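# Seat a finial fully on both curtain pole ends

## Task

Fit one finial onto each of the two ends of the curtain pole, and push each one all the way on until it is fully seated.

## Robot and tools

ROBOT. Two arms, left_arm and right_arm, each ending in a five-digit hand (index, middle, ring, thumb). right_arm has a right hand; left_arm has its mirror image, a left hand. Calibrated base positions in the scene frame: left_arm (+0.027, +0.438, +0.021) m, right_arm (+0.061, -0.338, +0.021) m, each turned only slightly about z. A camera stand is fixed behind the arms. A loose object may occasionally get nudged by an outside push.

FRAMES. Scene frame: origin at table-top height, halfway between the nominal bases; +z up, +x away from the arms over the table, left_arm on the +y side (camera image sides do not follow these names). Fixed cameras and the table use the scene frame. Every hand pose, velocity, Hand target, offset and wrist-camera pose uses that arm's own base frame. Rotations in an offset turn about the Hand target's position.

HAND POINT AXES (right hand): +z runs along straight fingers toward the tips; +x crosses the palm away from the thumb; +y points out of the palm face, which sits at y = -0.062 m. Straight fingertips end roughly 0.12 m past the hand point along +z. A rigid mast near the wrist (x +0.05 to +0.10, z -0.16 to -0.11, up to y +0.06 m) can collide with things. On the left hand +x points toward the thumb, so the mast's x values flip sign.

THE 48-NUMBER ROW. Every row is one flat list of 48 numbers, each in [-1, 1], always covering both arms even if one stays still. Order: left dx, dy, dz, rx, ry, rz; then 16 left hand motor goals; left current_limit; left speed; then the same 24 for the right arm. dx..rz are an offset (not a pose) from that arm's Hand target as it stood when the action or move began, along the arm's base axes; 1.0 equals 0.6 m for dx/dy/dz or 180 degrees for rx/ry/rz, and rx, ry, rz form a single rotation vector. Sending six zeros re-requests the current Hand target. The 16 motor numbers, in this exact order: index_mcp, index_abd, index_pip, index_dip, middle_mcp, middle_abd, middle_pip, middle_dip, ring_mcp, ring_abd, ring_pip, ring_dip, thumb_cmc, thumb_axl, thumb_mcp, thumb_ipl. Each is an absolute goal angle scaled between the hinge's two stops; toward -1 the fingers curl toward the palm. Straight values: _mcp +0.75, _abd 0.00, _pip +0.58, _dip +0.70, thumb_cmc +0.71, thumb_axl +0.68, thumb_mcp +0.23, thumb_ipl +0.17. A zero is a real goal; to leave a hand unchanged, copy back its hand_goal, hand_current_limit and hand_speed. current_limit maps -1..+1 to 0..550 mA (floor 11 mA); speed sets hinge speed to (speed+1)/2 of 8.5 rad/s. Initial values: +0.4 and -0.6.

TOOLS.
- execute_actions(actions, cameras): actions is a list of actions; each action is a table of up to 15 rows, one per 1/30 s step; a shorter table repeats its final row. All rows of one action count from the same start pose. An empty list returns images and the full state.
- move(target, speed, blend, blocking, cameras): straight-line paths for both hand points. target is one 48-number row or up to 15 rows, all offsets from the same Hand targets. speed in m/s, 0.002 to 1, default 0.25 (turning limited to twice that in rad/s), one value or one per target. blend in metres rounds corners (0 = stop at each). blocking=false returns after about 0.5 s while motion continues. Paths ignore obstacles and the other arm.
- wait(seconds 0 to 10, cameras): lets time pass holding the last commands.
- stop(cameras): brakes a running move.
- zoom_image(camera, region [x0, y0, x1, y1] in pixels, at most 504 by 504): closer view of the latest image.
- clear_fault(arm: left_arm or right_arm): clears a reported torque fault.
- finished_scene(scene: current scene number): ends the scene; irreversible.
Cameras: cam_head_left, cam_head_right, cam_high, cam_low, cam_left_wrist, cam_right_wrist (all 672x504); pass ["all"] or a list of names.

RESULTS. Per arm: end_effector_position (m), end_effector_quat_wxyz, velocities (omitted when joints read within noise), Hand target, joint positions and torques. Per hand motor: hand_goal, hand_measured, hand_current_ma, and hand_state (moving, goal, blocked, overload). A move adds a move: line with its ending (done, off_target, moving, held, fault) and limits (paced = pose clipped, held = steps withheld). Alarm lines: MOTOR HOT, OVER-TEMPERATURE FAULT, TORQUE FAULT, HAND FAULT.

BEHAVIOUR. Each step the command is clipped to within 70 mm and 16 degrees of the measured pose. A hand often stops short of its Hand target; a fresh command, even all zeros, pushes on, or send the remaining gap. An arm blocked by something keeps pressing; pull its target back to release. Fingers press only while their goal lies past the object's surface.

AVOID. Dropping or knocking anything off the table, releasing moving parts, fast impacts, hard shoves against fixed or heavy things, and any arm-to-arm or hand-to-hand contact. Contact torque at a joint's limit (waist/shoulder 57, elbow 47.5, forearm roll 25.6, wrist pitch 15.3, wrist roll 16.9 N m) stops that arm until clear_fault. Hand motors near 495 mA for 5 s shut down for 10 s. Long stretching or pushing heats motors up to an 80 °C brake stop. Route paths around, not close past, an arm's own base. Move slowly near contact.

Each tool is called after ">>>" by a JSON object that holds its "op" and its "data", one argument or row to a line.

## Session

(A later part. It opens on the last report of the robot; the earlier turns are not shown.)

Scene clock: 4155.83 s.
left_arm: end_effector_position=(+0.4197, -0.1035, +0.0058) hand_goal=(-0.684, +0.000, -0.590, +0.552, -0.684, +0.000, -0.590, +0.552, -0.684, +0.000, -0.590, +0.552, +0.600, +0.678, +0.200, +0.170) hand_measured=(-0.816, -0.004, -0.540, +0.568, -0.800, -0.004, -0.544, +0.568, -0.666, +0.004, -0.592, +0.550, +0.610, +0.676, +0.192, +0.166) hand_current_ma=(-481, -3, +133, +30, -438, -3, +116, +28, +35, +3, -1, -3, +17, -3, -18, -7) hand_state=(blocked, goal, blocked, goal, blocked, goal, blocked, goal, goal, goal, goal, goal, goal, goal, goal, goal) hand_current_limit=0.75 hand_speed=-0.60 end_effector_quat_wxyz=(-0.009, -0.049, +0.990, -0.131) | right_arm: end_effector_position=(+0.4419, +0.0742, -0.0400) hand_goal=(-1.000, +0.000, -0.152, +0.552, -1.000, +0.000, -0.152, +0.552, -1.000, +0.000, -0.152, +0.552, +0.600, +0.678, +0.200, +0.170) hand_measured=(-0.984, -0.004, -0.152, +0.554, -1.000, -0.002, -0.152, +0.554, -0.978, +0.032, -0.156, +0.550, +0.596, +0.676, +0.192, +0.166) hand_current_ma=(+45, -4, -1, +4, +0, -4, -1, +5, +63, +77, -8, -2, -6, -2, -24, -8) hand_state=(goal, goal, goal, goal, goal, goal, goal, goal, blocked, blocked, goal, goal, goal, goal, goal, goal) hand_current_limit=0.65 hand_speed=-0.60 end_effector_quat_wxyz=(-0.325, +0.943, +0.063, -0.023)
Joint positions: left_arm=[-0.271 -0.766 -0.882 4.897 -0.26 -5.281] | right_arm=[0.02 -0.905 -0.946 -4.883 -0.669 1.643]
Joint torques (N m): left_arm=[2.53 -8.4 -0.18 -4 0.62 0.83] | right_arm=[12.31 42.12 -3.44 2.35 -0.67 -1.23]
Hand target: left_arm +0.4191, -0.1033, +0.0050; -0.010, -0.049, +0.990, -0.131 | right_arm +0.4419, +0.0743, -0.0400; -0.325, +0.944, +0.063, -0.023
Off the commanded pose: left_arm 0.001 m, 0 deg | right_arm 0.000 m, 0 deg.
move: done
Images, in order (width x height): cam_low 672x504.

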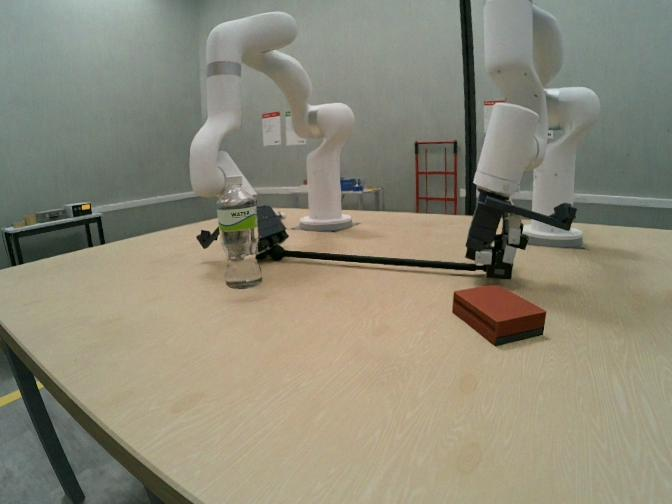

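>>> {"op": "move", "data": {
  "target": [0,0,0,0,0,0,-0.685,0,-0.591,0.551,-0.685,0,-0.591,0.551,-0.685,0,-0.591,0.551,0.6,0.677,0.2,0.17,0.75,-0.6,-0.0013,0.0099,0,0,0,0,-1,0,-0.153,0.551,-1,0,-0.153,0.551,-1,0,-0.153,0.551,0.6,0.677,0.2,0.17,0.65,-0.6],
  "speed": 0.012,
  "cameras": ["cam_low"]
}}

>>> {"op": "zoom_image", "data": {
  "camera": "cam_low",
  "region": [440, 230, 515, 280]
}}

Scene clock: 4164.23 s.
left_arm: end_effector_position=(+0.4196, -0.1035, +0.0057) hand_goal=(-0.684, +0.000, -0.590, +0.552, -0.684, +0.000, -0.590, +0.552, -0.684, +0.000, -0.590, +0.552, +0.600, +0.678, +0.200, +0.170) hand_measured=(-0.818, -0.004, -0.538, +0.570, -0.804, -0.004, -0.540, +0.570, -0.666, +0.004, -0.592, +0.550, +0.612, +0.676, +0.192, +0.166) hand_current_ma=(-481, -4, +141, +32, -458, -3, +131, +32, +35, +3, -1, -3, +18, -3, -18, -7) hand_state=(blocked, goal, blocked, goal, blocked, goal, blocked, goal, goal, goal, goal, goal, goal, goal, goal, goal) hand_current_limit=0.75 hand_speed=-0.60 end_effector_quat_wxyz=(-0.009, -0.049, +0.990, -0.131) | right_arm: end_effector_position=(+0.4411, +0.0802, -0.0400) hand_goal=(-1.000, +0.000, -0.152, +0.552, -1.000, +0.000, -0.152, +0.552, -1.000, +0.000, -0.152, +0.552, +0.600, +0.678, +0.200, +0.170) hand_measured=(-0.984, -0.004, -0.152, +0.554, -1.000, -0.002, -0.152, +0.554, -0.978, +0.032, -0.156, +0.550, +0.596, +0.676, +0.192, +0.166) hand_current_ma=(+45, -4, -1, +4, +0, -4, -1, +5, +63, +77, -8, -2, -6, -2, -24, -8) hand_state=(goal, goal, goal, goal, goal, goal, goal, goal, blocked, blocked, goal, goal, goal, goal, goal, goal) hand_current_limit=0.65 hand_speed=-0.60 end_effector_quat_wxyz=(-0.324, +0.944, +0.063, -0.023)
Joint positions: left_arm=[-0.271 -0.766 -0.882 4.897 -0.26 -5.281] | right_arm=[0.033 -0.904 -0.945 -4.869 -0.668 1.641]
Joint torques (N m): left_arm=[-5.08 -7.7 -1.33 -4.31 0.56 -0.24] | right_arm=[15.05 41.32 -3.45 2.33 -0.78 -1.18]
Hand target: left_arm +0.4191, -0.1033, +0.0050; -0.010, -0.049, +0.990, -0.131 | right_arm +0.4411, +0.0802, -0.0400; -0.325, +0.944, +0.063, -0.023
Off the commanded pose: left_arm 0.001 m, 0 deg | right_arm 0.000 m, 0 deg.
move: done
Images, in order (width x height): cam_low 672x504.

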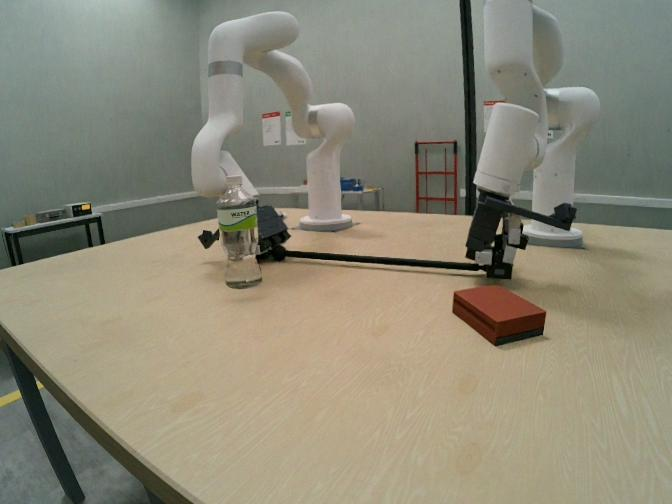

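Scaled by 6.720 from the camera's 672x504 image, which has a finer 960x720 frame.

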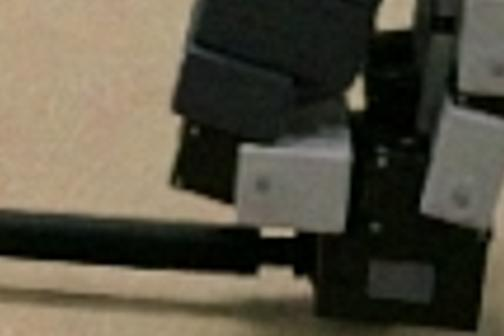

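>>> {"op": "move", "data": {
  "target": [0,0,0,0,0,0,-0.685,0,-0.591,0.551,-0.685,0,-0.591,0.551,-0.685,0,-0.591,0.551,0.6,0.677,0.2,0.17,0.75,-0.6,-0.0016,0.0132,0,0,0,0,-1,0,-0.153,0.551,-1,0,-0.153,0.551,-1,0,-0.153,0.551,0.6,0.677,0.2,0.17,0.65,-0.6],
  "speed": 0.012,
  "cameras": ["cam_low"]
}}

>>> {"op": "zoom_image", "data": {
  "camera": "cam_low",
  "region": [440, 230, 515, 280]
}}

Scene clock: 4171.03 s.
left_arm: end_effector_position=(+0.4196, -0.1035, +0.0056) hand_goal=(-0.684, +0.000, -0.590, +0.552, -0.684, +0.000, -0.590, +0.552, -0.684, +0.000, -0.590, +0.552, +0.600, +0.678, +0.200, +0.170) hand_measured=(-0.822, -0.004, -0.534, +0.570, -0.808, -0.004, -0.536, +0.570, -0.666, +0.004, -0.592, +0.550, +0.612, +0.676, +0.192, +0.166) hand_current_ma=(-481, -4, +149, +34, -475, -3, +144, +36, +35, +3, -1, -3, +20, -4, -18, -7) hand_state=(blocked, goal, blocked, goal, blocked, goal, blocked, goal, goal, goal, goal, goal, goal, goal, goal, goal) hand_current_limit=0.75 hand_speed=-0.60 end_effector_quat_wxyz=(-0.009, -0.049, +0.990, -0.131) | right_arm: end_effector_position=(+0.4402, +0.0880, -0.0400) hand_goal=(-1.000, +0.000, -0.152, +0.552, -1.000, +0.000, -0.152, +0.552, -1.000, +0.000, -0.152, +0.552, +0.600, +0.678, +0.200, +0.170) hand_measured=(-0.984, -0.004, -0.152, +0.554, -1.000, -0.002, -0.152, +0.554, -0.978, +0.032, -0.156, +0.550, +0.596, +0.676, +0.192, +0.166) hand_current_ma=(+45, -4, -1, +4, +0, -4, -1, +5, +62, +77, -8, -2, -6, -2, -23, -8) hand_state=(goal, goal, goal, goal, goal, goal, goal, goal, blocked, blocked, goal, goal, goal, goal, goal, goal) hand_current_limit=0.65 hand_speed=-0.60 end_effector_quat_wxyz=(-0.324, +0.944, +0.063, -0.023)
Joint positions: left_arm=[-0.271 -0.766 -0.882 4.897 -0.26 -5.281] | right_arm=[0.05 -0.903 -0.943 -4.851 -0.667 1.64]
Joint torques (N m): left_arm=[-5.84 -6.67 -2.09 -4.55 0.63 -1.13] | right_arm=[14.97 41.04 -4 2.43 -2.39 -1.31]
Hand target: left_arm +0.4191, -0.1033, +0.0050; -0.010, -0.049, +0.990, -0.131 | right_arm +0.4401, +0.0881, -0.0400; -0.325, +0.944, +0.063, -0.023
Off the commanded pose: left_arm 0.001 m, 0 deg | right_arm 0.000 m, 0 deg.
move: done
Images, in order (width x height): cam_low 672x504.

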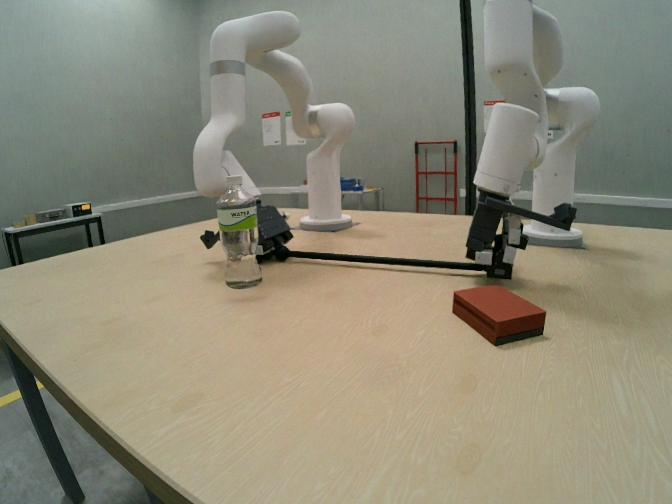

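Scaled by 6.720 from the camera's 672x504 image, which has a finer 960x720 frame.

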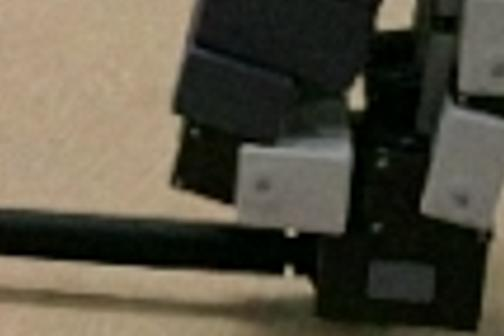

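>>> {"op": "move", "data": {
  "target": [0,0,0,0,0,0,-0.685,0,-0.591,0.551,-0.685,0,-0.591,0.551,-0.685,0,-0.591,0.551,0.6,0.677,0.2,0.17,0.75,-0.6,-0.0011,0.0083,0,0,0,0,-1,0,-0.153,0.551,-1,0,-0.153,0.551,-1,0,-0.153,0.551,0.6,0.677,0.2,0.17,0.65,-0.6],
  "speed": 0.01,
  "cameras": ["cam_low"]
}}

>>> {"op": "zoom_image", "data": {
  "camera": "cam_low",
  "region": [440, 230, 515, 280]
}}

Scene clock: 4178.93 s.
left_arm: end_effector_position=(+0.4195, -0.1033, +0.0054) hand_goal=(-0.684, +0.000, -0.590, +0.552, -0.684, +0.000, -0.590, +0.552, -0.684, +0.000, -0.590, +0.552, +0.600, +0.678, +0.200, +0.170) hand_measured=(-0.832, -0.006, -0.528, +0.572, -0.816, -0.004, -0.528, +0.574, -0.666, +0.004, -0.592, +0.550, +0.614, +0.674, +0.192, +0.166) hand_current_ma=(-481, -6, +177, +40, -481, -3, +178, +46, +35, +3, -1, -3, +27, -4, -18, -7) hand_state=(blocked, goal, blocked, blocked, blocked, goal, blocked, blocked, goal, goal, goal, goal, goal, goal, goal, goal) hand_current_limit=0.75 hand_speed=-0.60 end_effector_quat_wxyz=(-0.009, -0.049, +0.990, -0.131) | right_arm: end_effector_position=(+0.4395, +0.0929, -0.0400) hand_goal=(-1.000, +0.000, -0.152, +0.552, -1.000, +0.000, -0.152, +0.552, -1.000, +0.000, -0.152, +0.552, +0.600, +0.678, +0.200, +0.170) hand_measured=(-0.984, -0.004, -0.152, +0.554, -1.000, -0.002, -0.152, +0.554, -0.978, +0.032, -0.156, +0.550, +0.596, +0.676, +0.192, +0.166) hand_current_ma=(+45, -4, -1, +4, -1, -4, -1, +5, +62, +77, -8, -2, -6, -2, -23, -8) hand_state=(goal, goal, goal, goal, goal, goal, goal, goal, blocked, blocked, goal, goal, goal, goal, goal, goal) hand_current_limit=0.65 hand_speed=-0.60 end_effector_quat_wxyz=(-0.324, +0.944, +0.063, -0.023)
Joint positions: left_arm=[-0.271 -0.766 -0.882 4.897 -0.26 -5.281] | right_arm=[0.06 -0.903 -0.942 -4.84 -0.667 1.639]
Joint torques (N m): left_arm=[-5.63 -1.84 -3.57 -4.21 -2.4 -1.2] | right_arm=[25.84 37.36 -0.55 2.64 -4.33 -1.27]
Hand target: left_arm +0.4191, -0.1033, +0.0050; -0.010, -0.049, +0.990, -0.131 | right_arm +0.4395, +0.0931, -0.0400; -0.325, +0.944, +0.063, -0.023
Off the commanded pose: left_arm 0.001 m, 0 deg | right_arm 0.000 m, 0 deg.
move: done
Images, in order (width x height): cam_low 672x504.

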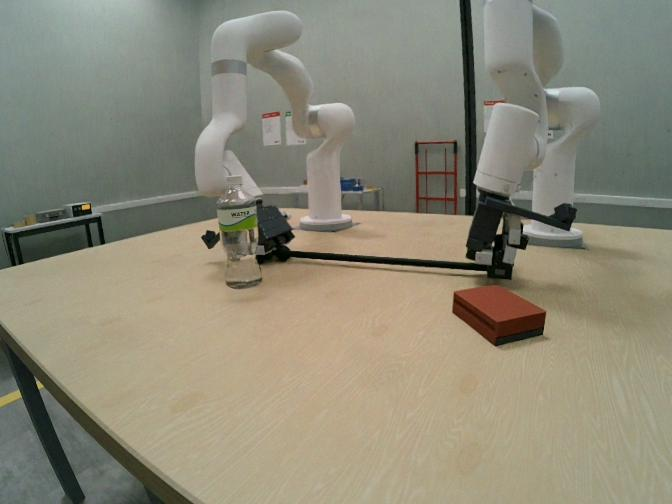

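Scaled by 6.720 from the camera's 672x504 image, which has a finer 960x720 frame.

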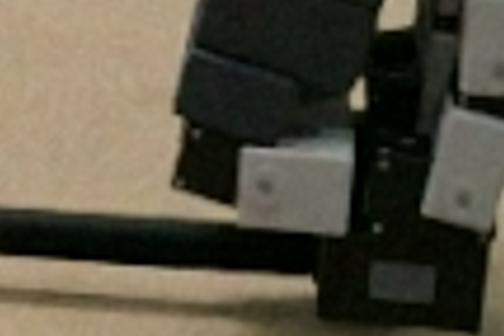

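>>> {"op": "move", "data": {
  "target": [0,0,0,0,0,0,-0.685,0,-0.591,0.551,-0.685,0,-0.591,0.551,-0.685,0,-0.591,0.551,0.6,0.677,0.2,0.17,0.75,-0.6,-0.0007,0.005,0,0,0,0,-1,0,-0.153,0.551,-1,0,-0.153,0.551,-1,0,-0.153,0.551,0.6,0.677,0.2,0.17,0.65,-0.6],
  "speed": 0.008,
  "cameras": ["cam_low","cam_head_left"]
}}

>>> {"op": "zoom_image", "data": {
  "camera": "cam_low",
  "region": [440, 230, 515, 280]
}}

>>> {"op": "zoom_image", "data": {
  "camera": "cam_low",
  "region": [240, 235, 300, 275]
}}

Scene clock: 4187.87 s.
left_arm: end_effector_position=(+0.4192, -0.1034, +0.0051) hand_goal=(-0.684, +0.000, -0.590, +0.552, -0.684, +0.000, -0.590, +0.552, -0.684, +0.000, -0.590, +0.552, +0.600, +0.678, +0.200, +0.170) hand_measured=(-0.834, -0.006, -0.526, +0.572, -0.818, -0.004, -0.526, +0.574, -0.666, +0.004, -0.592, +0.550, +0.616, +0.674, +0.192, +0.166) hand_current_ma=(-481, -7, +183, +41, -481, -3, +180, +46, +35, +3, -1, -3, +28, -4, -18, -7) hand_state=(blocked, goal, blocked, blocked, blocked, goal, blocked, blocked, goal, goal, goal, goal, goal, goal, goal, goal) hand_current_limit=0.75 hand_speed=-0.60 end_effector_quat_wxyz=(-0.010, -0.049, +0.990, -0.131) | right_arm: end_effector_position=(+0.4390, +0.0961, -0.0400) hand_goal=(-1.000, +0.000, -0.152, +0.552, -1.000, +0.000, -0.152, +0.552, -1.000, +0.000, -0.152, +0.552, +0.600, +0.678, +0.200, +0.170) hand_measured=(-0.984, -0.004, -0.152, +0.554, -1.000, -0.002, -0.152, +0.554, -0.978, +0.032, -0.156, +0.550, +0.596, +0.676, +0.192, +0.166) hand_current_ma=(+45, -4, -1, +4, -1, -4, -1, +5, +62, +77, -8, -2, -7, -2, -23, -8) hand_state=(goal, goal, goal, goal, goal, goal, goal, goal, blocked, blocked, goal, goal, goal, goal, goal, goal) hand_current_limit=0.65 hand_speed=-0.60 end_effector_quat_wxyz=(-0.325, +0.943, +0.063, -0.023)
Joint positions: left_arm=[-0.271 -0.767 -0.882 4.897 -0.26 -5.281] | right_arm=[0.066 -0.903 -0.941 -4.833 -0.667 1.638]
Joint torques (N m): left_arm=[-5.9 2.33 -4.94 -4.79 -4.89 -1.24] | right_arm=[25.5 36.72 -1.12 2.79 -5.2 -1.19]
Hand target: left_arm +0.4191, -0.1033, +0.0050; -0.010, -0.049, +0.990, -0.131 | right_arm +0.4391, +0.0961, -0.0400; -0.325, +0.944, +0.063, -0.023
Off the commanded pose: left_arm 0.000 m, 0 deg | right_arm 0.000 m, 0 deg.
move: done
Images, in order (width x height): cam_head_left 672x504, cam_low 672x504.

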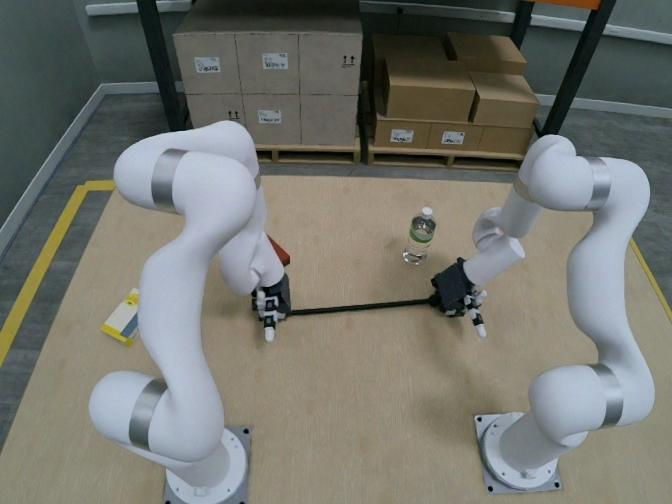

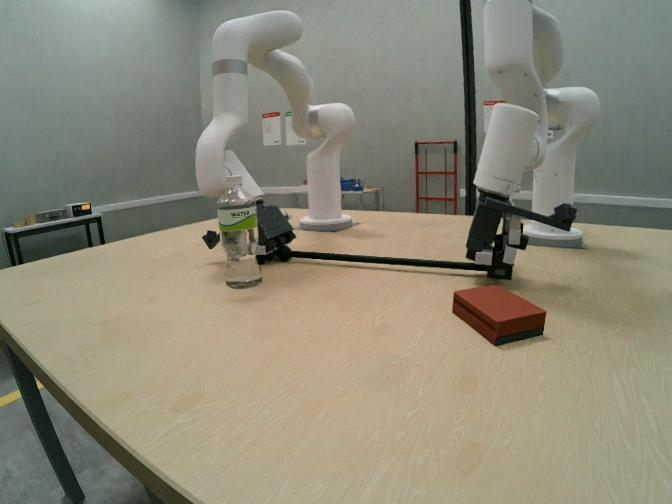

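Scaled by 6.720 from the camera's 672x504 image, which has a finer 960x720 frame.

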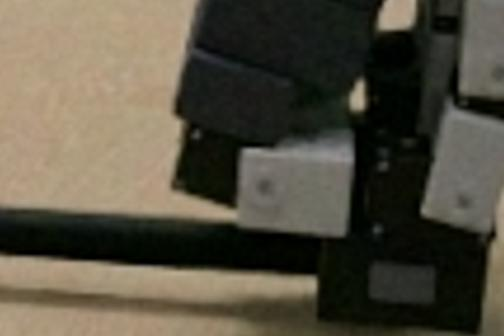

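Scaled by 8.400 from the camera's 672x504 image, which has a finer 960x720 frame.

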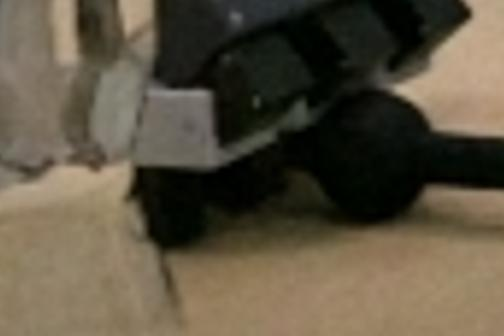

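>>> {"op": "move", "data": {
  "target": [
    [0,0,0,0,0,0,-0.685,0,-0.591,0.551,-0.685,0,-0.591,0.551,-0.685,0,-0.591,0.551,0.6,0.677,0.2,0.17,0.5,-0.6,0.0011,-0.0083,0,0,0,0,-1,0,-0.153,0.551,-1,0,-0.153,0.551,-1,0,-0.153,0.551,0.6,0.677,0.2,0.17,0.65,-0.6],
    [0,0,0.03,0,0,0,-0.685,0,-0.591,0.551,-0.685,0,-0.591,0.551,-0.685,0,-0.591,0.551,0.6,0.677,0.2,0.17,0.4,-0.6,0.0045,-0.033,0,0,0,0,-1,0,-0.153,0.551,-1,0,-0.153,0.551,-1,0,-0.153,0.551,0.6,0.677,0.2,0.17,0.4,-0.6],
    [-0.01,0.1,0.2,0,0,0,-0.685,0,-0.591,0.551,-0.685,0,-0.591,0.551,-0.685,0,-0.591,0.551,0.6,0.677,0.2,0.17,0.4,-0.6,0.01,-0.09,0.2,0,0,0,-1,0,-0.153,0.551,-1,0,-0.153,0.551,-1,0,-0.153,0.551,0.6,0.677,0.2,0.17,0.4,-0.6]
  ],
  "speed": [0.02,0.04,0.15],
  "cameras": ["cam_low","cam_head_left","cam_high"]
}}

>>> {"op": "zoom_image", "data": {
  "camera": "cam_low",
  "region": [455, 240, 515, 280]
}}

>>> {"op": "zoom_image", "data": {
  "camera": "cam_low",
  "region": [250, 235, 310, 275]
}}

>>> {"op": "zoom_image", "data": {
  "camera": "cam_head_left",
  "region": [260, 280, 460, 340]
}}

Scene clock: 4207.37 s.
left_arm: end_effector_position=(+0.4130, -0.0433, +0.1250) hand_goal=(-0.684, +0.000, -0.590, +0.552, -0.684, +0.000, -0.590, +0.552, -0.684, +0.000, -0.590, +0.552, +0.600, +0.678, +0.200, +0.170) hand_measured=(-0.678, -0.004, -0.586, +0.554, -0.678, -0.004, -0.586, +0.554, -0.666, +0.004, -0.592, +0.550, +0.600, +0.676, +0.192, +0.166) hand_current_ma=(+9, -3, +5, +2, +7, -3, +5, +2, +35, +3, -1, -3, +0, -1, -18, -7) hand_state=(goal, goal, goal, goal, goal, goal, goal, goal, goal, goal, goal, goal, goal, goal, goal, goal) hand_current_limit=0.40 hand_speed=-0.60 end_effector_quat_wxyz=(-0.010, -0.049, +0.990, -0.131) | right_arm: end_effector_position=(+0.4450, +0.0421, +0.0800) hand_goal=(-1.000, +0.000, -0.152, +0.552, -1.000, +0.000, -0.152, +0.552, -1.000, +0.000, -0.152, +0.552, +0.600, +0.678, +0.200, +0.170) hand_measured=(-0.984, -0.002, -0.152, +0.554, -0.992, -0.002, -0.152, +0.554, -0.978, +0.032, -0.156, +0.550, +0.596, +0.676, +0.192, +0.168) hand_current_ma=(+45, -4, -1, +4, +18, -4, -1, +5, +62, +77, -7, -2, -7, -2, -22, -7) hand_state=(goal, goal, goal, goal, goal, goal, goal, goal, blocked, blocked, goal, goal, goal, goal, goal, goal) hand_current_limit=0.40 hand_speed=-0.60 end_effector_quat_wxyz=(-0.325, +0.944, +0.063, -0.023)
Joint positions: left_arm=[-0.146 -0.456 -0.782 5.535 -0.391 -5.823] | right_arm=[-0.047 -0.621 -0.872 -5.18 -0.744 1.944]
Joint torques (N m): left_arm=[3.6 32.35 -16.66 5.65 -2.94 -1.69] | right_arm=[-4.64 39.99 -12.49 -3.28 -2.69 1.48]
Hand target: left_arm +0.4131, -0.0433, +0.1250; -0.010, -0.049, +0.990, -0.131 | right_arm +0.4451, +0.0421, +0.0800; -0.325, +0.944, +0.063, -0.023
Off the commanded pose: left_arm 0.000 m, 0 deg | right_arm 0.000 m, 0 deg.
move: done
Images, in order (width x height): cam_head_left 672x504, cam_high 672x504, cam_low 672x504.

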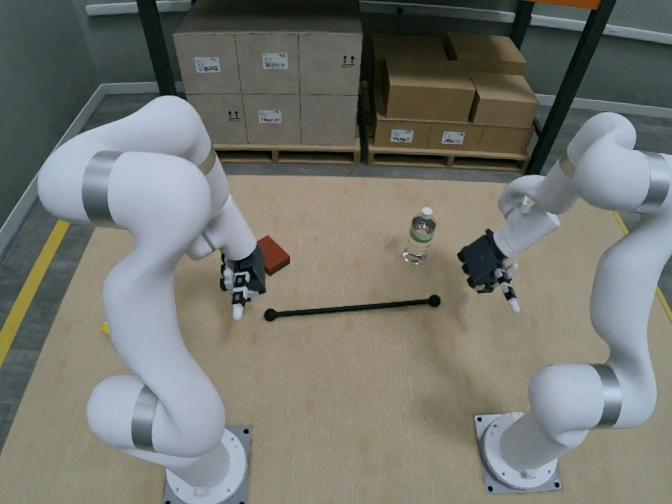

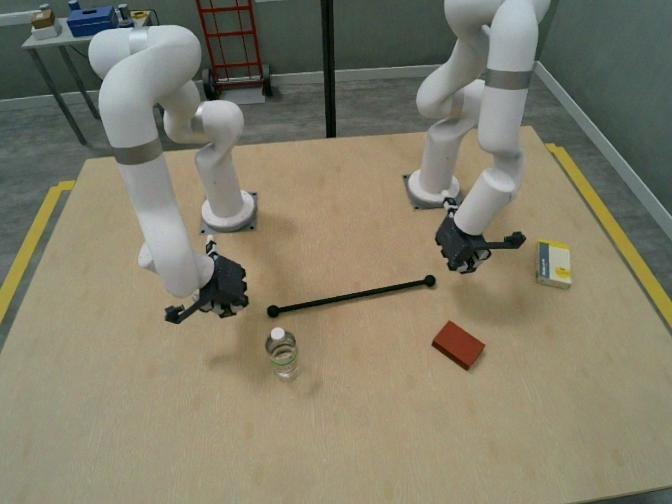

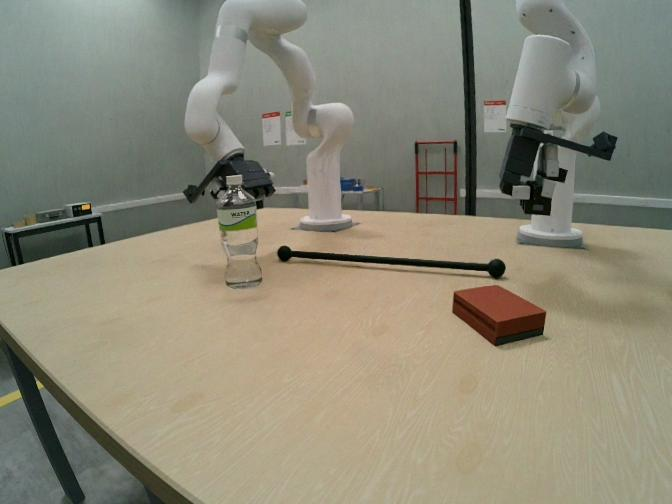

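Scaled by 8.400 from the camera's 672x504 image, which has a finer 960x720 frame.

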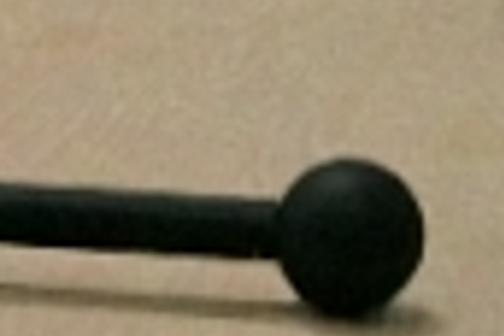

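Scaled by 8.400 from the camera's 672x504 image, which has a finer 960x720 frame.

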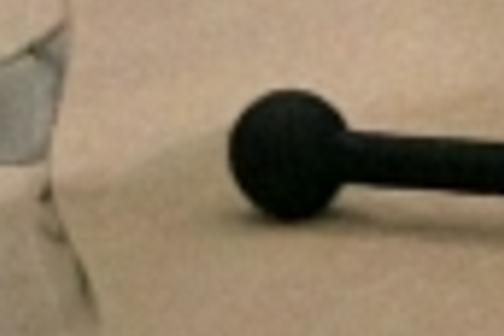

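Scaled by 2.520 from the camera's 672x504 image, which has a finer 960x720 frame.

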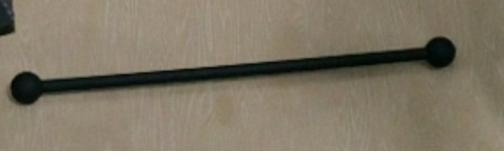

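>>> {"op": "zoom_image", "data": {
  "camera": "cam_low",
  "region": [475, 255, 510, 283]
}}

>>> {"op": "zoom_image", "data": {
  "camera": "cam_low",
  "region": [270, 240, 305, 268]
}}

Scaled by 14.400 from the camera's 672x504 image, which has a finer 960x720 frame.

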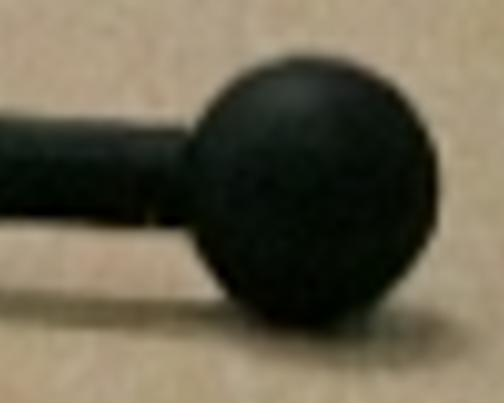

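Scaled by 14.400 from the camera's 672x504 image, which has a finer 960x720 frame.

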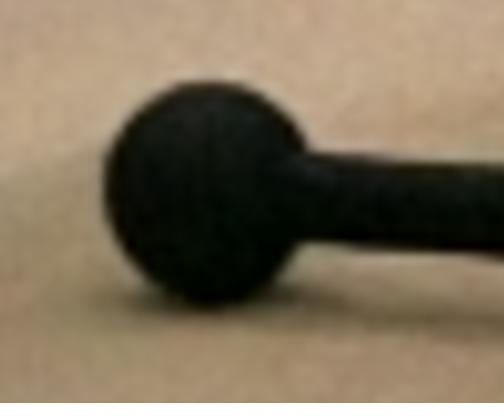

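>>> {"op": "move", "data": {
  "target": [
    [-0.0305,-0.0712,-0.1583,-0.1274,-0.0102,0,-1,0,-0.153,0.551,-1,0,-0.153,0.551,-1,0,-0.153,0.551,0.6,0.677,0.2,0.17,0.65,-0.5,-0.0088,0.08,-0.0833,0,0,0,-1,0,-0.153,0.551,-1,0,-0.153,0.551,-1,0,-0.153,0.551,0.6,0.677,0.2,0.17,0.65,-0.6],
    [-0.0305,-0.0712,-0.275,-0.1274,-0.0102,0,-1,0,-0.153,0.551,-1,0,-0.153,0.551,-1,0,-0.153,0.551,0.6,0.677,0.2,0.17,0.65,-0.5,-0.0088,0.08,-0.2,0,0,0,-1,0,-0.153,0.551,-1,0,-0.153,0.551,-1,0,-0.153,0.551,0.6,0.677,0.2,0.17,0.65,-0.6]
  ],
  "speed": [0.12,0.05],
  "cameras": ["cam_low","cam_left_wrist","cam_right_wrist","cam_head_left"]
}}

>>> {"op": "zoom_image", "data": {
  "camera": "cam_low",
  "region": [440, 230, 530, 290]
}}

>>> {"op": "zoom_image", "data": {
  "camera": "cam_low",
  "region": [240, 235, 300, 275]
}}

Scene clock: 4250.33 s.
left_arm: end_effector_position=(+0.4160, -0.0873, -0.0131) hand_goal=(-1.000, +0.000, -0.152, +0.552, -1.000, +0.000, -0.152, +0.552, -1.000, +0.000, -0.152, +0.552, +0.600, +0.678, +0.200, +0.170) hand_measured=(-0.980, -0.002, -0.152, +0.554, -0.994, -0.002, -0.152, +0.554, -0.978, +0.032, -0.156, +0.550, +0.596, +0.676, +0.192, +0.166) hand_current_ma=(+40, -2, +0, +2, +9, -2, +0, +2, +49, +60, -4, -2, -6, -1, -15, -6) hand_state=(goal, goal, goal, goal, goal, goal, goal, goal, blocked, blocked, goal, goal, goal, goal, goal, goal) hand_current_limit=0.65 hand_speed=-0.50 end_effector_quat_wxyz=(+0.022, -0.036, +0.943, -0.330) | right_arm: end_effector_position=(+0.4398, +0.0901, -0.0400) hand_goal=(-1.000, +0.000, -0.152, +0.552, -1.000, +0.000, -0.152, +0.552, -1.000, +0.000, -0.152, +0.552, +0.600, +0.678, +0.200, +0.170) hand_measured=(-0.984, -0.002, -0.152, +0.554, -0.992, -0.002, -0.152, +0.554, -0.978, +0.032, -0.156, +0.550, +0.596, +0.676, +0.192, +0.168) hand_current_ma=(+45, -4, -1, +4, +18, -4, -1, +5, +62, +77, -7, -2, -7, -2, -22, -7) hand_state=(goal, goal, goal, goal, goal, goal, goal, goal, blocked, blocked, goal, goal, goal, goal, goal, goal) hand_current_limit=0.65 hand_speed=-0.60 end_effector_quat_wxyz=(-0.325, +0.944, +0.063, -0.023)
Joint positions: left_arm=[-0.035 -0.793 -0.796 4.576 -0.674 -4.688] | right_arm=[0.054 -0.903 -0.942 -4.846 -0.667 1.639]
Joint torques (N m): left_arm=[-4.31 36.67 -4.52 0.78 1.05 -0.06] | right_arm=[7.01 21.12 -24.06 2.09 1.62 -1.24]
Hand target: left_arm +0.4160, -0.0873, -0.0131; +0.022, -0.036, +0.943, -0.330 (not the last commanded pose) | right_arm +0.4398, +0.0901, -0.0400; -0.325, +0.944, +0.063, -0.023
Off the commanded pose: left_arm 0.034 m, 3 deg | right_arm 0.000 m, 0 deg.
TORQUE FAULT: the external load on joint 2 (shoulder) of the left arm reached its load limit, and that arm stopped. The contact can be on any part of that arm beyond that joint, not only on its tool. A torque fault puts only its own arm into a fault stop. That arm's remaining commands of this call were not run. The hold on joint 2 (shoulder) of that arm was moved back by the arm itself, up to 3 degrees, as the stop began. That arm is still stopped at the end of this call. While its stop runs, that arm, its gripper or tool too, takes no new command.
CLEAR FAULT: the left arm stays stopped (state 4) until you call clear_fault(arm="left_arm").
End effector pose when the fault began: left_arm: position (+0.3957, -0.0863, -0.0340), quat_wxyz (-0.002, -0.044, +0.944, -0.327)
Joint positions when the fault began: left_arm=[-0.036 -0.843 -0.795 4.577 -0.672 -4.689]
move: fault (left_arm)
camera_calibration:
cam_left_wrist: T_world_to_cam=[[0.787958, -0.465504, 0.403023, -0.392696], [-0.453818, 0.00330727, 0.891088, 0.153432], [-0.416138, -0.88504, -0.208648, 0.216363], [0, 0, 0, 1]] pos_world=[0.469095, 0.00818099, 0.0666882]
cam_right_wrist: T_world_to_cam=[[-0.675628, -0.635181, -0.374263, 0.361631], [-0.43382, -0.0679335, 0.898435, 0.186771], [-0.596094, 0.76937, -0.229656, 0.311481], [0, 0, 0, 1]] pos_world=[0.511025, 0.00274516, 0.0390773]
Images, in order (width x height): cam_head_left 672x504, cam_low 672x504, cam_left_wrist 672x504, cam_right_wrist 672x504.

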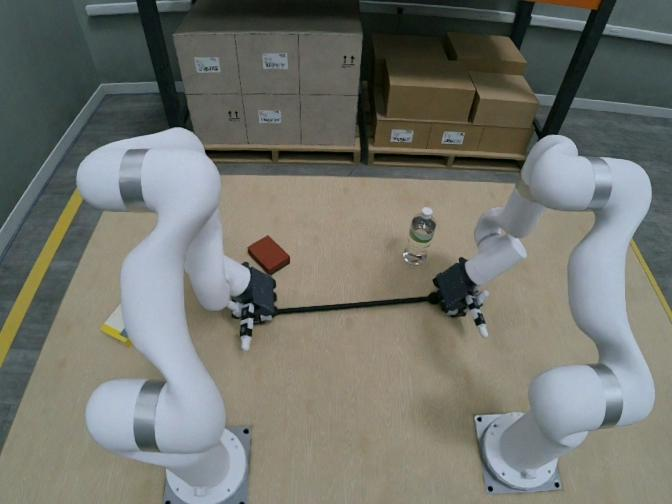

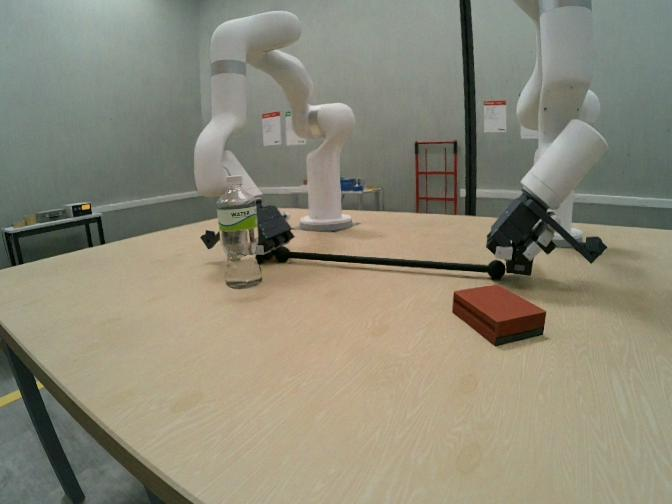

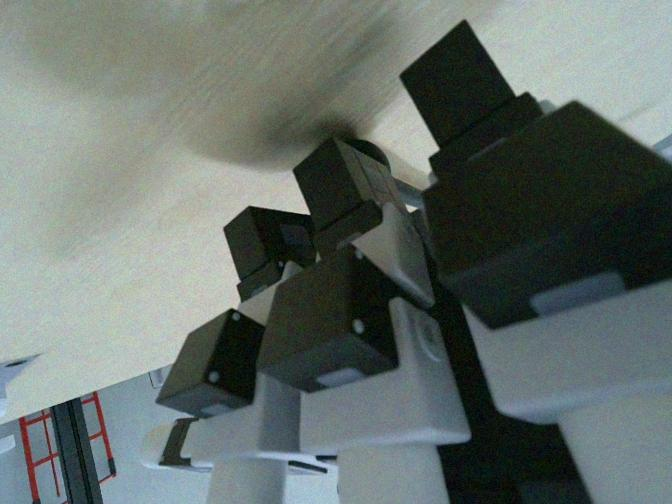

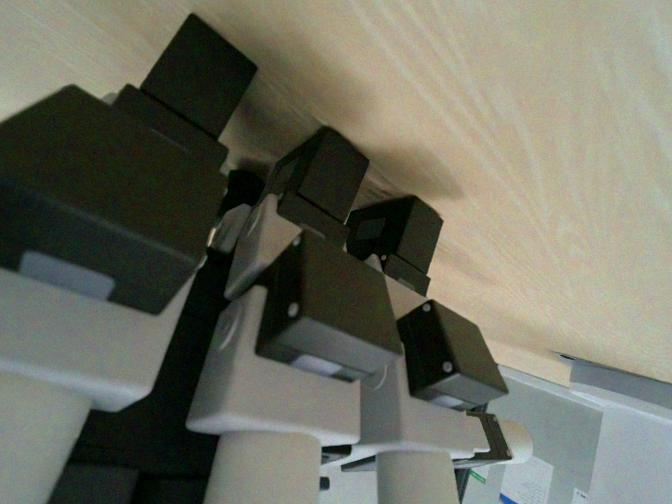

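Scaled by 5.600 from the camera's 672x504 image, which has a finer 960x720 frame.

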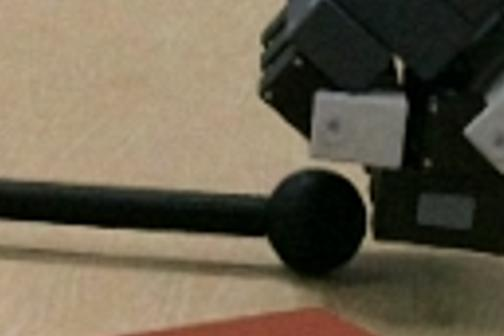

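Scaled by 8.400 from the camera's 672x504 image, which has a finer 960x720 frame.

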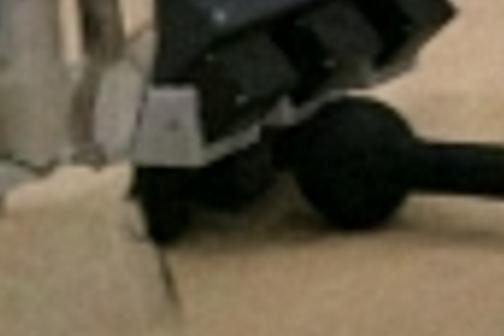

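>>> {"op": "clear_fault", "data": {
  "arm": "left_arm"
}}

>>> {"op": "move", "data": {
  "target": [-0.02,0.08,0.15,0,0,0,-1,0,-0.153,0.551,-1,0,-0.153,0.551,-1,0,-0.153,0.551,0.6,0.677,0.2,0.17,0.4,-0.5,0,-0.03,0.06,0,0,0,-1,0,-0.153,0.551,-1,0,-0.153,0.551,-1,0,-0.153,0.551,0.6,0.677,0.2,0.17,0.4,-0.6],
  "speed": 0.1,
  "cameras": ["cam_low","cam_head_left","cam_left_wrist"]
}}

>>> {"op": "zoom_image", "data": {
  "camera": "cam_low",
  "region": [475, 255, 510, 283]
}}

>>> {"op": "zoom_image", "data": {
  "camera": "cam_head_left",
  "region": [255, 295, 315, 335]
}}

Scene clock: 4274.33 s.
left_arm: end_effector_position=(+0.4160, -0.0873, -0.0131) hand_goal=(-1.000, +0.000, -0.152, +0.552, -1.000, +0.000, -0.152, +0.552, -1.000, +0.000, -0.152, +0.552, +0.600, +0.678, +0.200, +0.170) hand_measured=(-0.980, -0.002, -0.152, +0.554, -0.994, -0.002, -0.152, +0.554, -0.978, +0.032, -0.156, +0.550, +0.596, +0.676, +0.192, +0.166) hand_current_ma=(+40, -2, +0, +2, +9, -2, +0, +2, +49, +60, -4, -2, -6, -1, -15, -6) hand_state=(goal, goal, goal, goal, goal, goal, goal, goal, blocked, blocked, goal, goal, goal, goal, goal, goal) hand_current_limit=0.65 hand_speed=-0.50 end_effector_quat_wxyz=(+0.022, -0.036, +0.943, -0.330) | right_arm: end_effector_position=(+0.4398, +0.0901, -0.0400) hand_goal=(-1.000, +0.000, -0.152, +0.552, -1.000, +0.000, -0.152, +0.552, -1.000, +0.000, -0.152, +0.552, +0.600, +0.678, +0.200, +0.170) hand_measured=(-0.984, -0.002, -0.152, +0.554, -0.992, -0.002, -0.152, +0.554, -0.978, +0.032, -0.156, +0.550, +0.596, +0.676, +0.192, +0.168) hand_current_ma=(+45, -4, -1, +4, +18, -4, -1, +5, +62, +77, -7, -2, -7, -2, -22, -7) hand_state=(goal, goal, goal, goal, goal, goal, goal, goal, blocked, blocked, goal, goal, goal, goal, goal, goal) hand_current_limit=0.65 hand_speed=-0.60 end_effector_quat_wxyz=(-0.325, +0.944, +0.063, -0.023)
Joint positions: left_arm=[-0.035 -0.793 -0.796 4.576 -0.674 -4.688] | right_arm=[0.054 -0.903 -0.942 -4.846 -0.667 1.639]
Joint torques (N m): left_arm=[-4.15 35.23 -5.08 0.91 1.08 -0.14] | right_arm=[4.97 20.87 -21.96 1.85 1.49 -1.25]
Hand target: left_arm +0.4160, -0.0873, -0.0131; +0.022, -0.036, +0.943, -0.330 (not the last commanded pose) | right_arm +0.4398, +0.0901, -0.0400; -0.325, +0.944, +0.063, -0.023
Off the commanded pose: left_arm 0.034 m, 3 deg | right_arm 0.000 m, 0 deg.
TORQUE FAULT, CONTINUED: the left arm's stop, for the torque fault of joint 2 (shoulder) that an earlier result reported, is over. The call counts as one of the actions that you can send in this scene. The hold on joint 2 (shoulder) of that arm was moved back by the arm itself, up to 3 degrees, as the stop began. That arm's target is now where it stood when the stop ended, not its last command. That arm keeps its grip as last carried out and accepts commands again: back off and push less far.
CLEAR FAULT: your call cleared the left arm's torque fault. If a joint's load stays at its limit, that arm stops again at once.

Scene clock: 4275.87 s.
left_arm: end_effector_position=(+0.4040, -0.0393, +0.0769) hand_goal=(-1.000, +0.000, -0.152, +0.552, -1.000, +0.000, -0.152, +0.552, -1.000, +0.000, -0.152, +0.552, +0.600, +0.678, +0.200, +0.170) hand_measured=(-0.980, -0.002, -0.152, +0.554, -0.994, -0.002, -0.152, +0.554, -0.978, +0.032, -0.156, +0.550, +0.596, +0.676, +0.192, +0.166) hand_current_ma=(+40, -2, +0, +2, +9, -2, +0, +2, +49, +60, -4, -2, -6, -1, -15, -6) hand_state=(goal, goal, goal, goal, goal, goal, goal, goal, blocked, blocked, goal, goal, goal, goal, goal, goal) hand_current_limit=0.40 hand_speed=-0.50 end_effector_quat_wxyz=(+0.022, -0.036, +0.943, -0.330) | right_arm: end_effector_position=(+0.4398, +0.0721, -0.0040) hand_goal=(-1.000, +0.000, -0.152, +0.552, -1.000, +0.000, -0.152, +0.552, -1.000, +0.000, -0.152, +0.552, +0.600, +0.678, +0.200, +0.170) hand_measured=(-0.984, -0.002, -0.152, +0.554, -0.992, -0.002, -0.152, +0.554, -0.978, +0.032, -0.156, +0.550, +0.596, +0.676, +0.192, +0.168) hand_current_ma=(+45, -4, -1, +4, +18, -4, -1, +5, +62, +77, -7, -2, -7, -2, -22, -7) hand_state=(goal, goal, goal, goal, goal, goal, goal, goal, blocked, blocked, goal, goal, goal, goal, goal, goal) hand_current_limit=0.40 hand_speed=-0.60 end_effector_quat_wxyz=(-0.325, +0.944, +0.063, -0.023)
Joint positions: left_arm=[0.079 -0.541 -0.704 4.888 -0.687 -4.942] | right_arm=[0.016 -0.813 -0.906 -4.95 -0.679 1.723]
Joint torques (N m): left_arm=[5.89 31.74 -5.23 4.18 -3.61 -1.63] | right_arm=[-4.66 42.6 -6.71 -2.67 -2.7 1.46]
Hand target: left_arm +0.4040, -0.0393, +0.0769; +0.022, -0.036, +0.943, -0.330 | right_arm +0.4398, +0.0721, -0.0040; -0.325, +0.944, +0.063, -0.023
Off the commanded pose: left_arm 0.000 m, 0 deg | right_arm 0.000 m, 0 deg.
move: done
camera_calibration:
cam_left_wrist: T_world_to_cam=[[0.787958, -0.465504, 0.403023, -0.39709], [-0.453818, 0.00330727, 0.891088, 0.0675839], [-0.416138, -0.88504, -0.208648, 0.272588], [0, 0, 0, 1]] pos_world=[0.456995, 0.056181, 0.156688]
Images, in order (width x height): cam_head_left 672x504, cam_low 672x504, cam_left_wrist 672x504.

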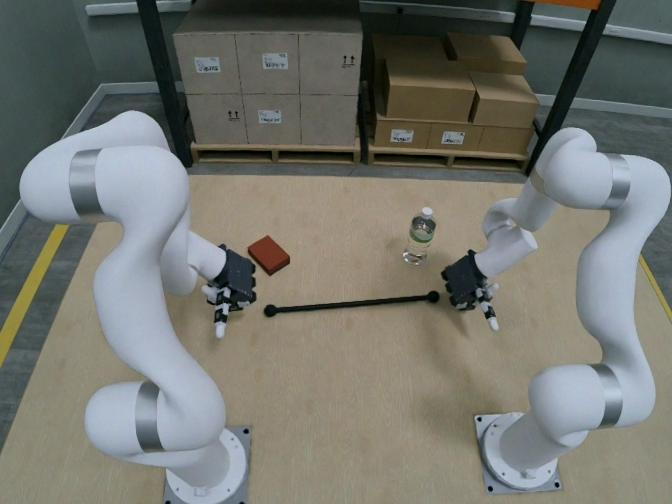

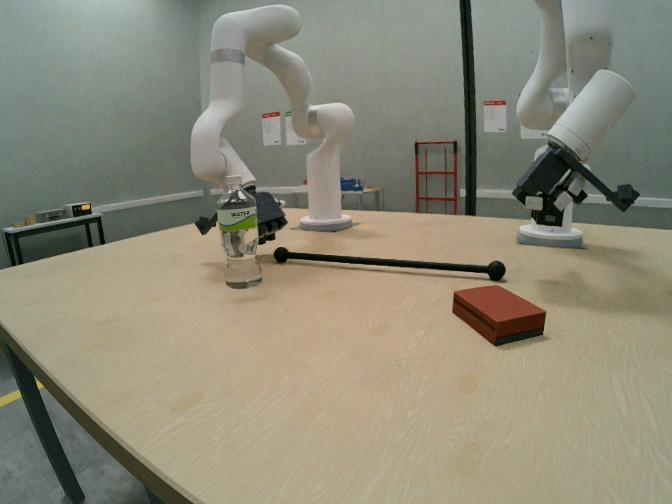

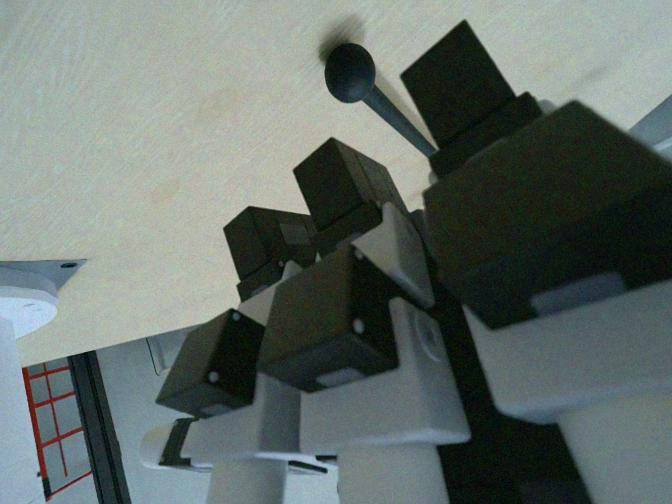

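Scaled by 14.400 from the camera's 672x504 image, which has a finer 960x720 frame.

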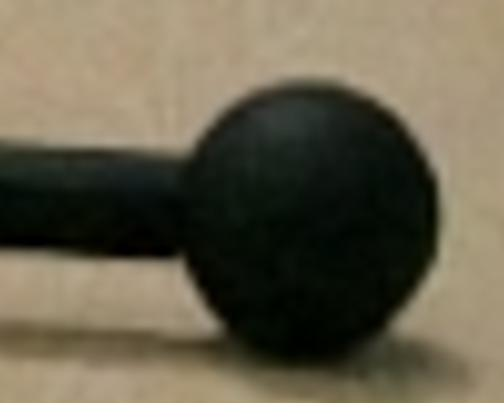

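Scaled by 8.400 from the camera's 672x504 image, which has a finer 960x720 frame.

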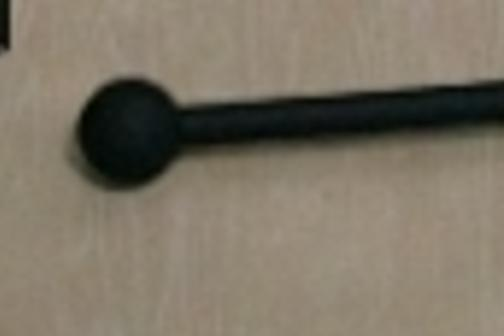

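>>> {"op": "zoom_image", "data": {
  "camera": "cam_left_wrist",
  "region": [310, 20, 450, 160]
}}

>>> {"op": "zoom_image", "data": {
  "camera": "cam_low",
  "region": [265, 240, 300, 268]
}}

Scaled by 3.600 from the camera's 672x504 image, which has a finer 960x720 frame.

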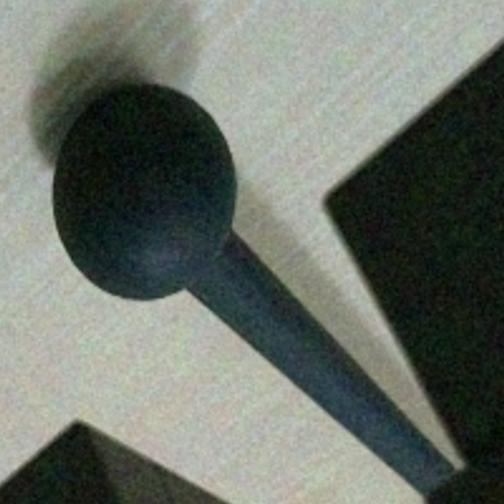

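Scaled by 14.400 from the camera's 672x504 image, which has a finer 960x720 frame.

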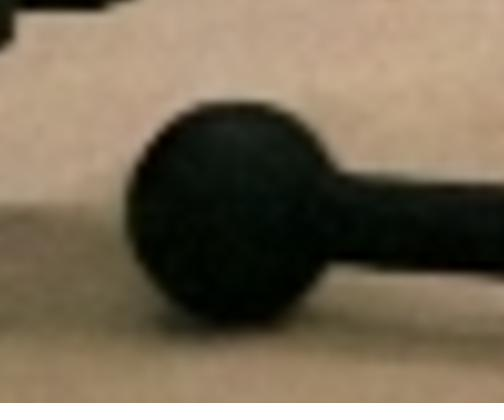

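>>> {"op": "finished_scene", "data": {
  "scene": 1
}}

The scene is finished: the task was done.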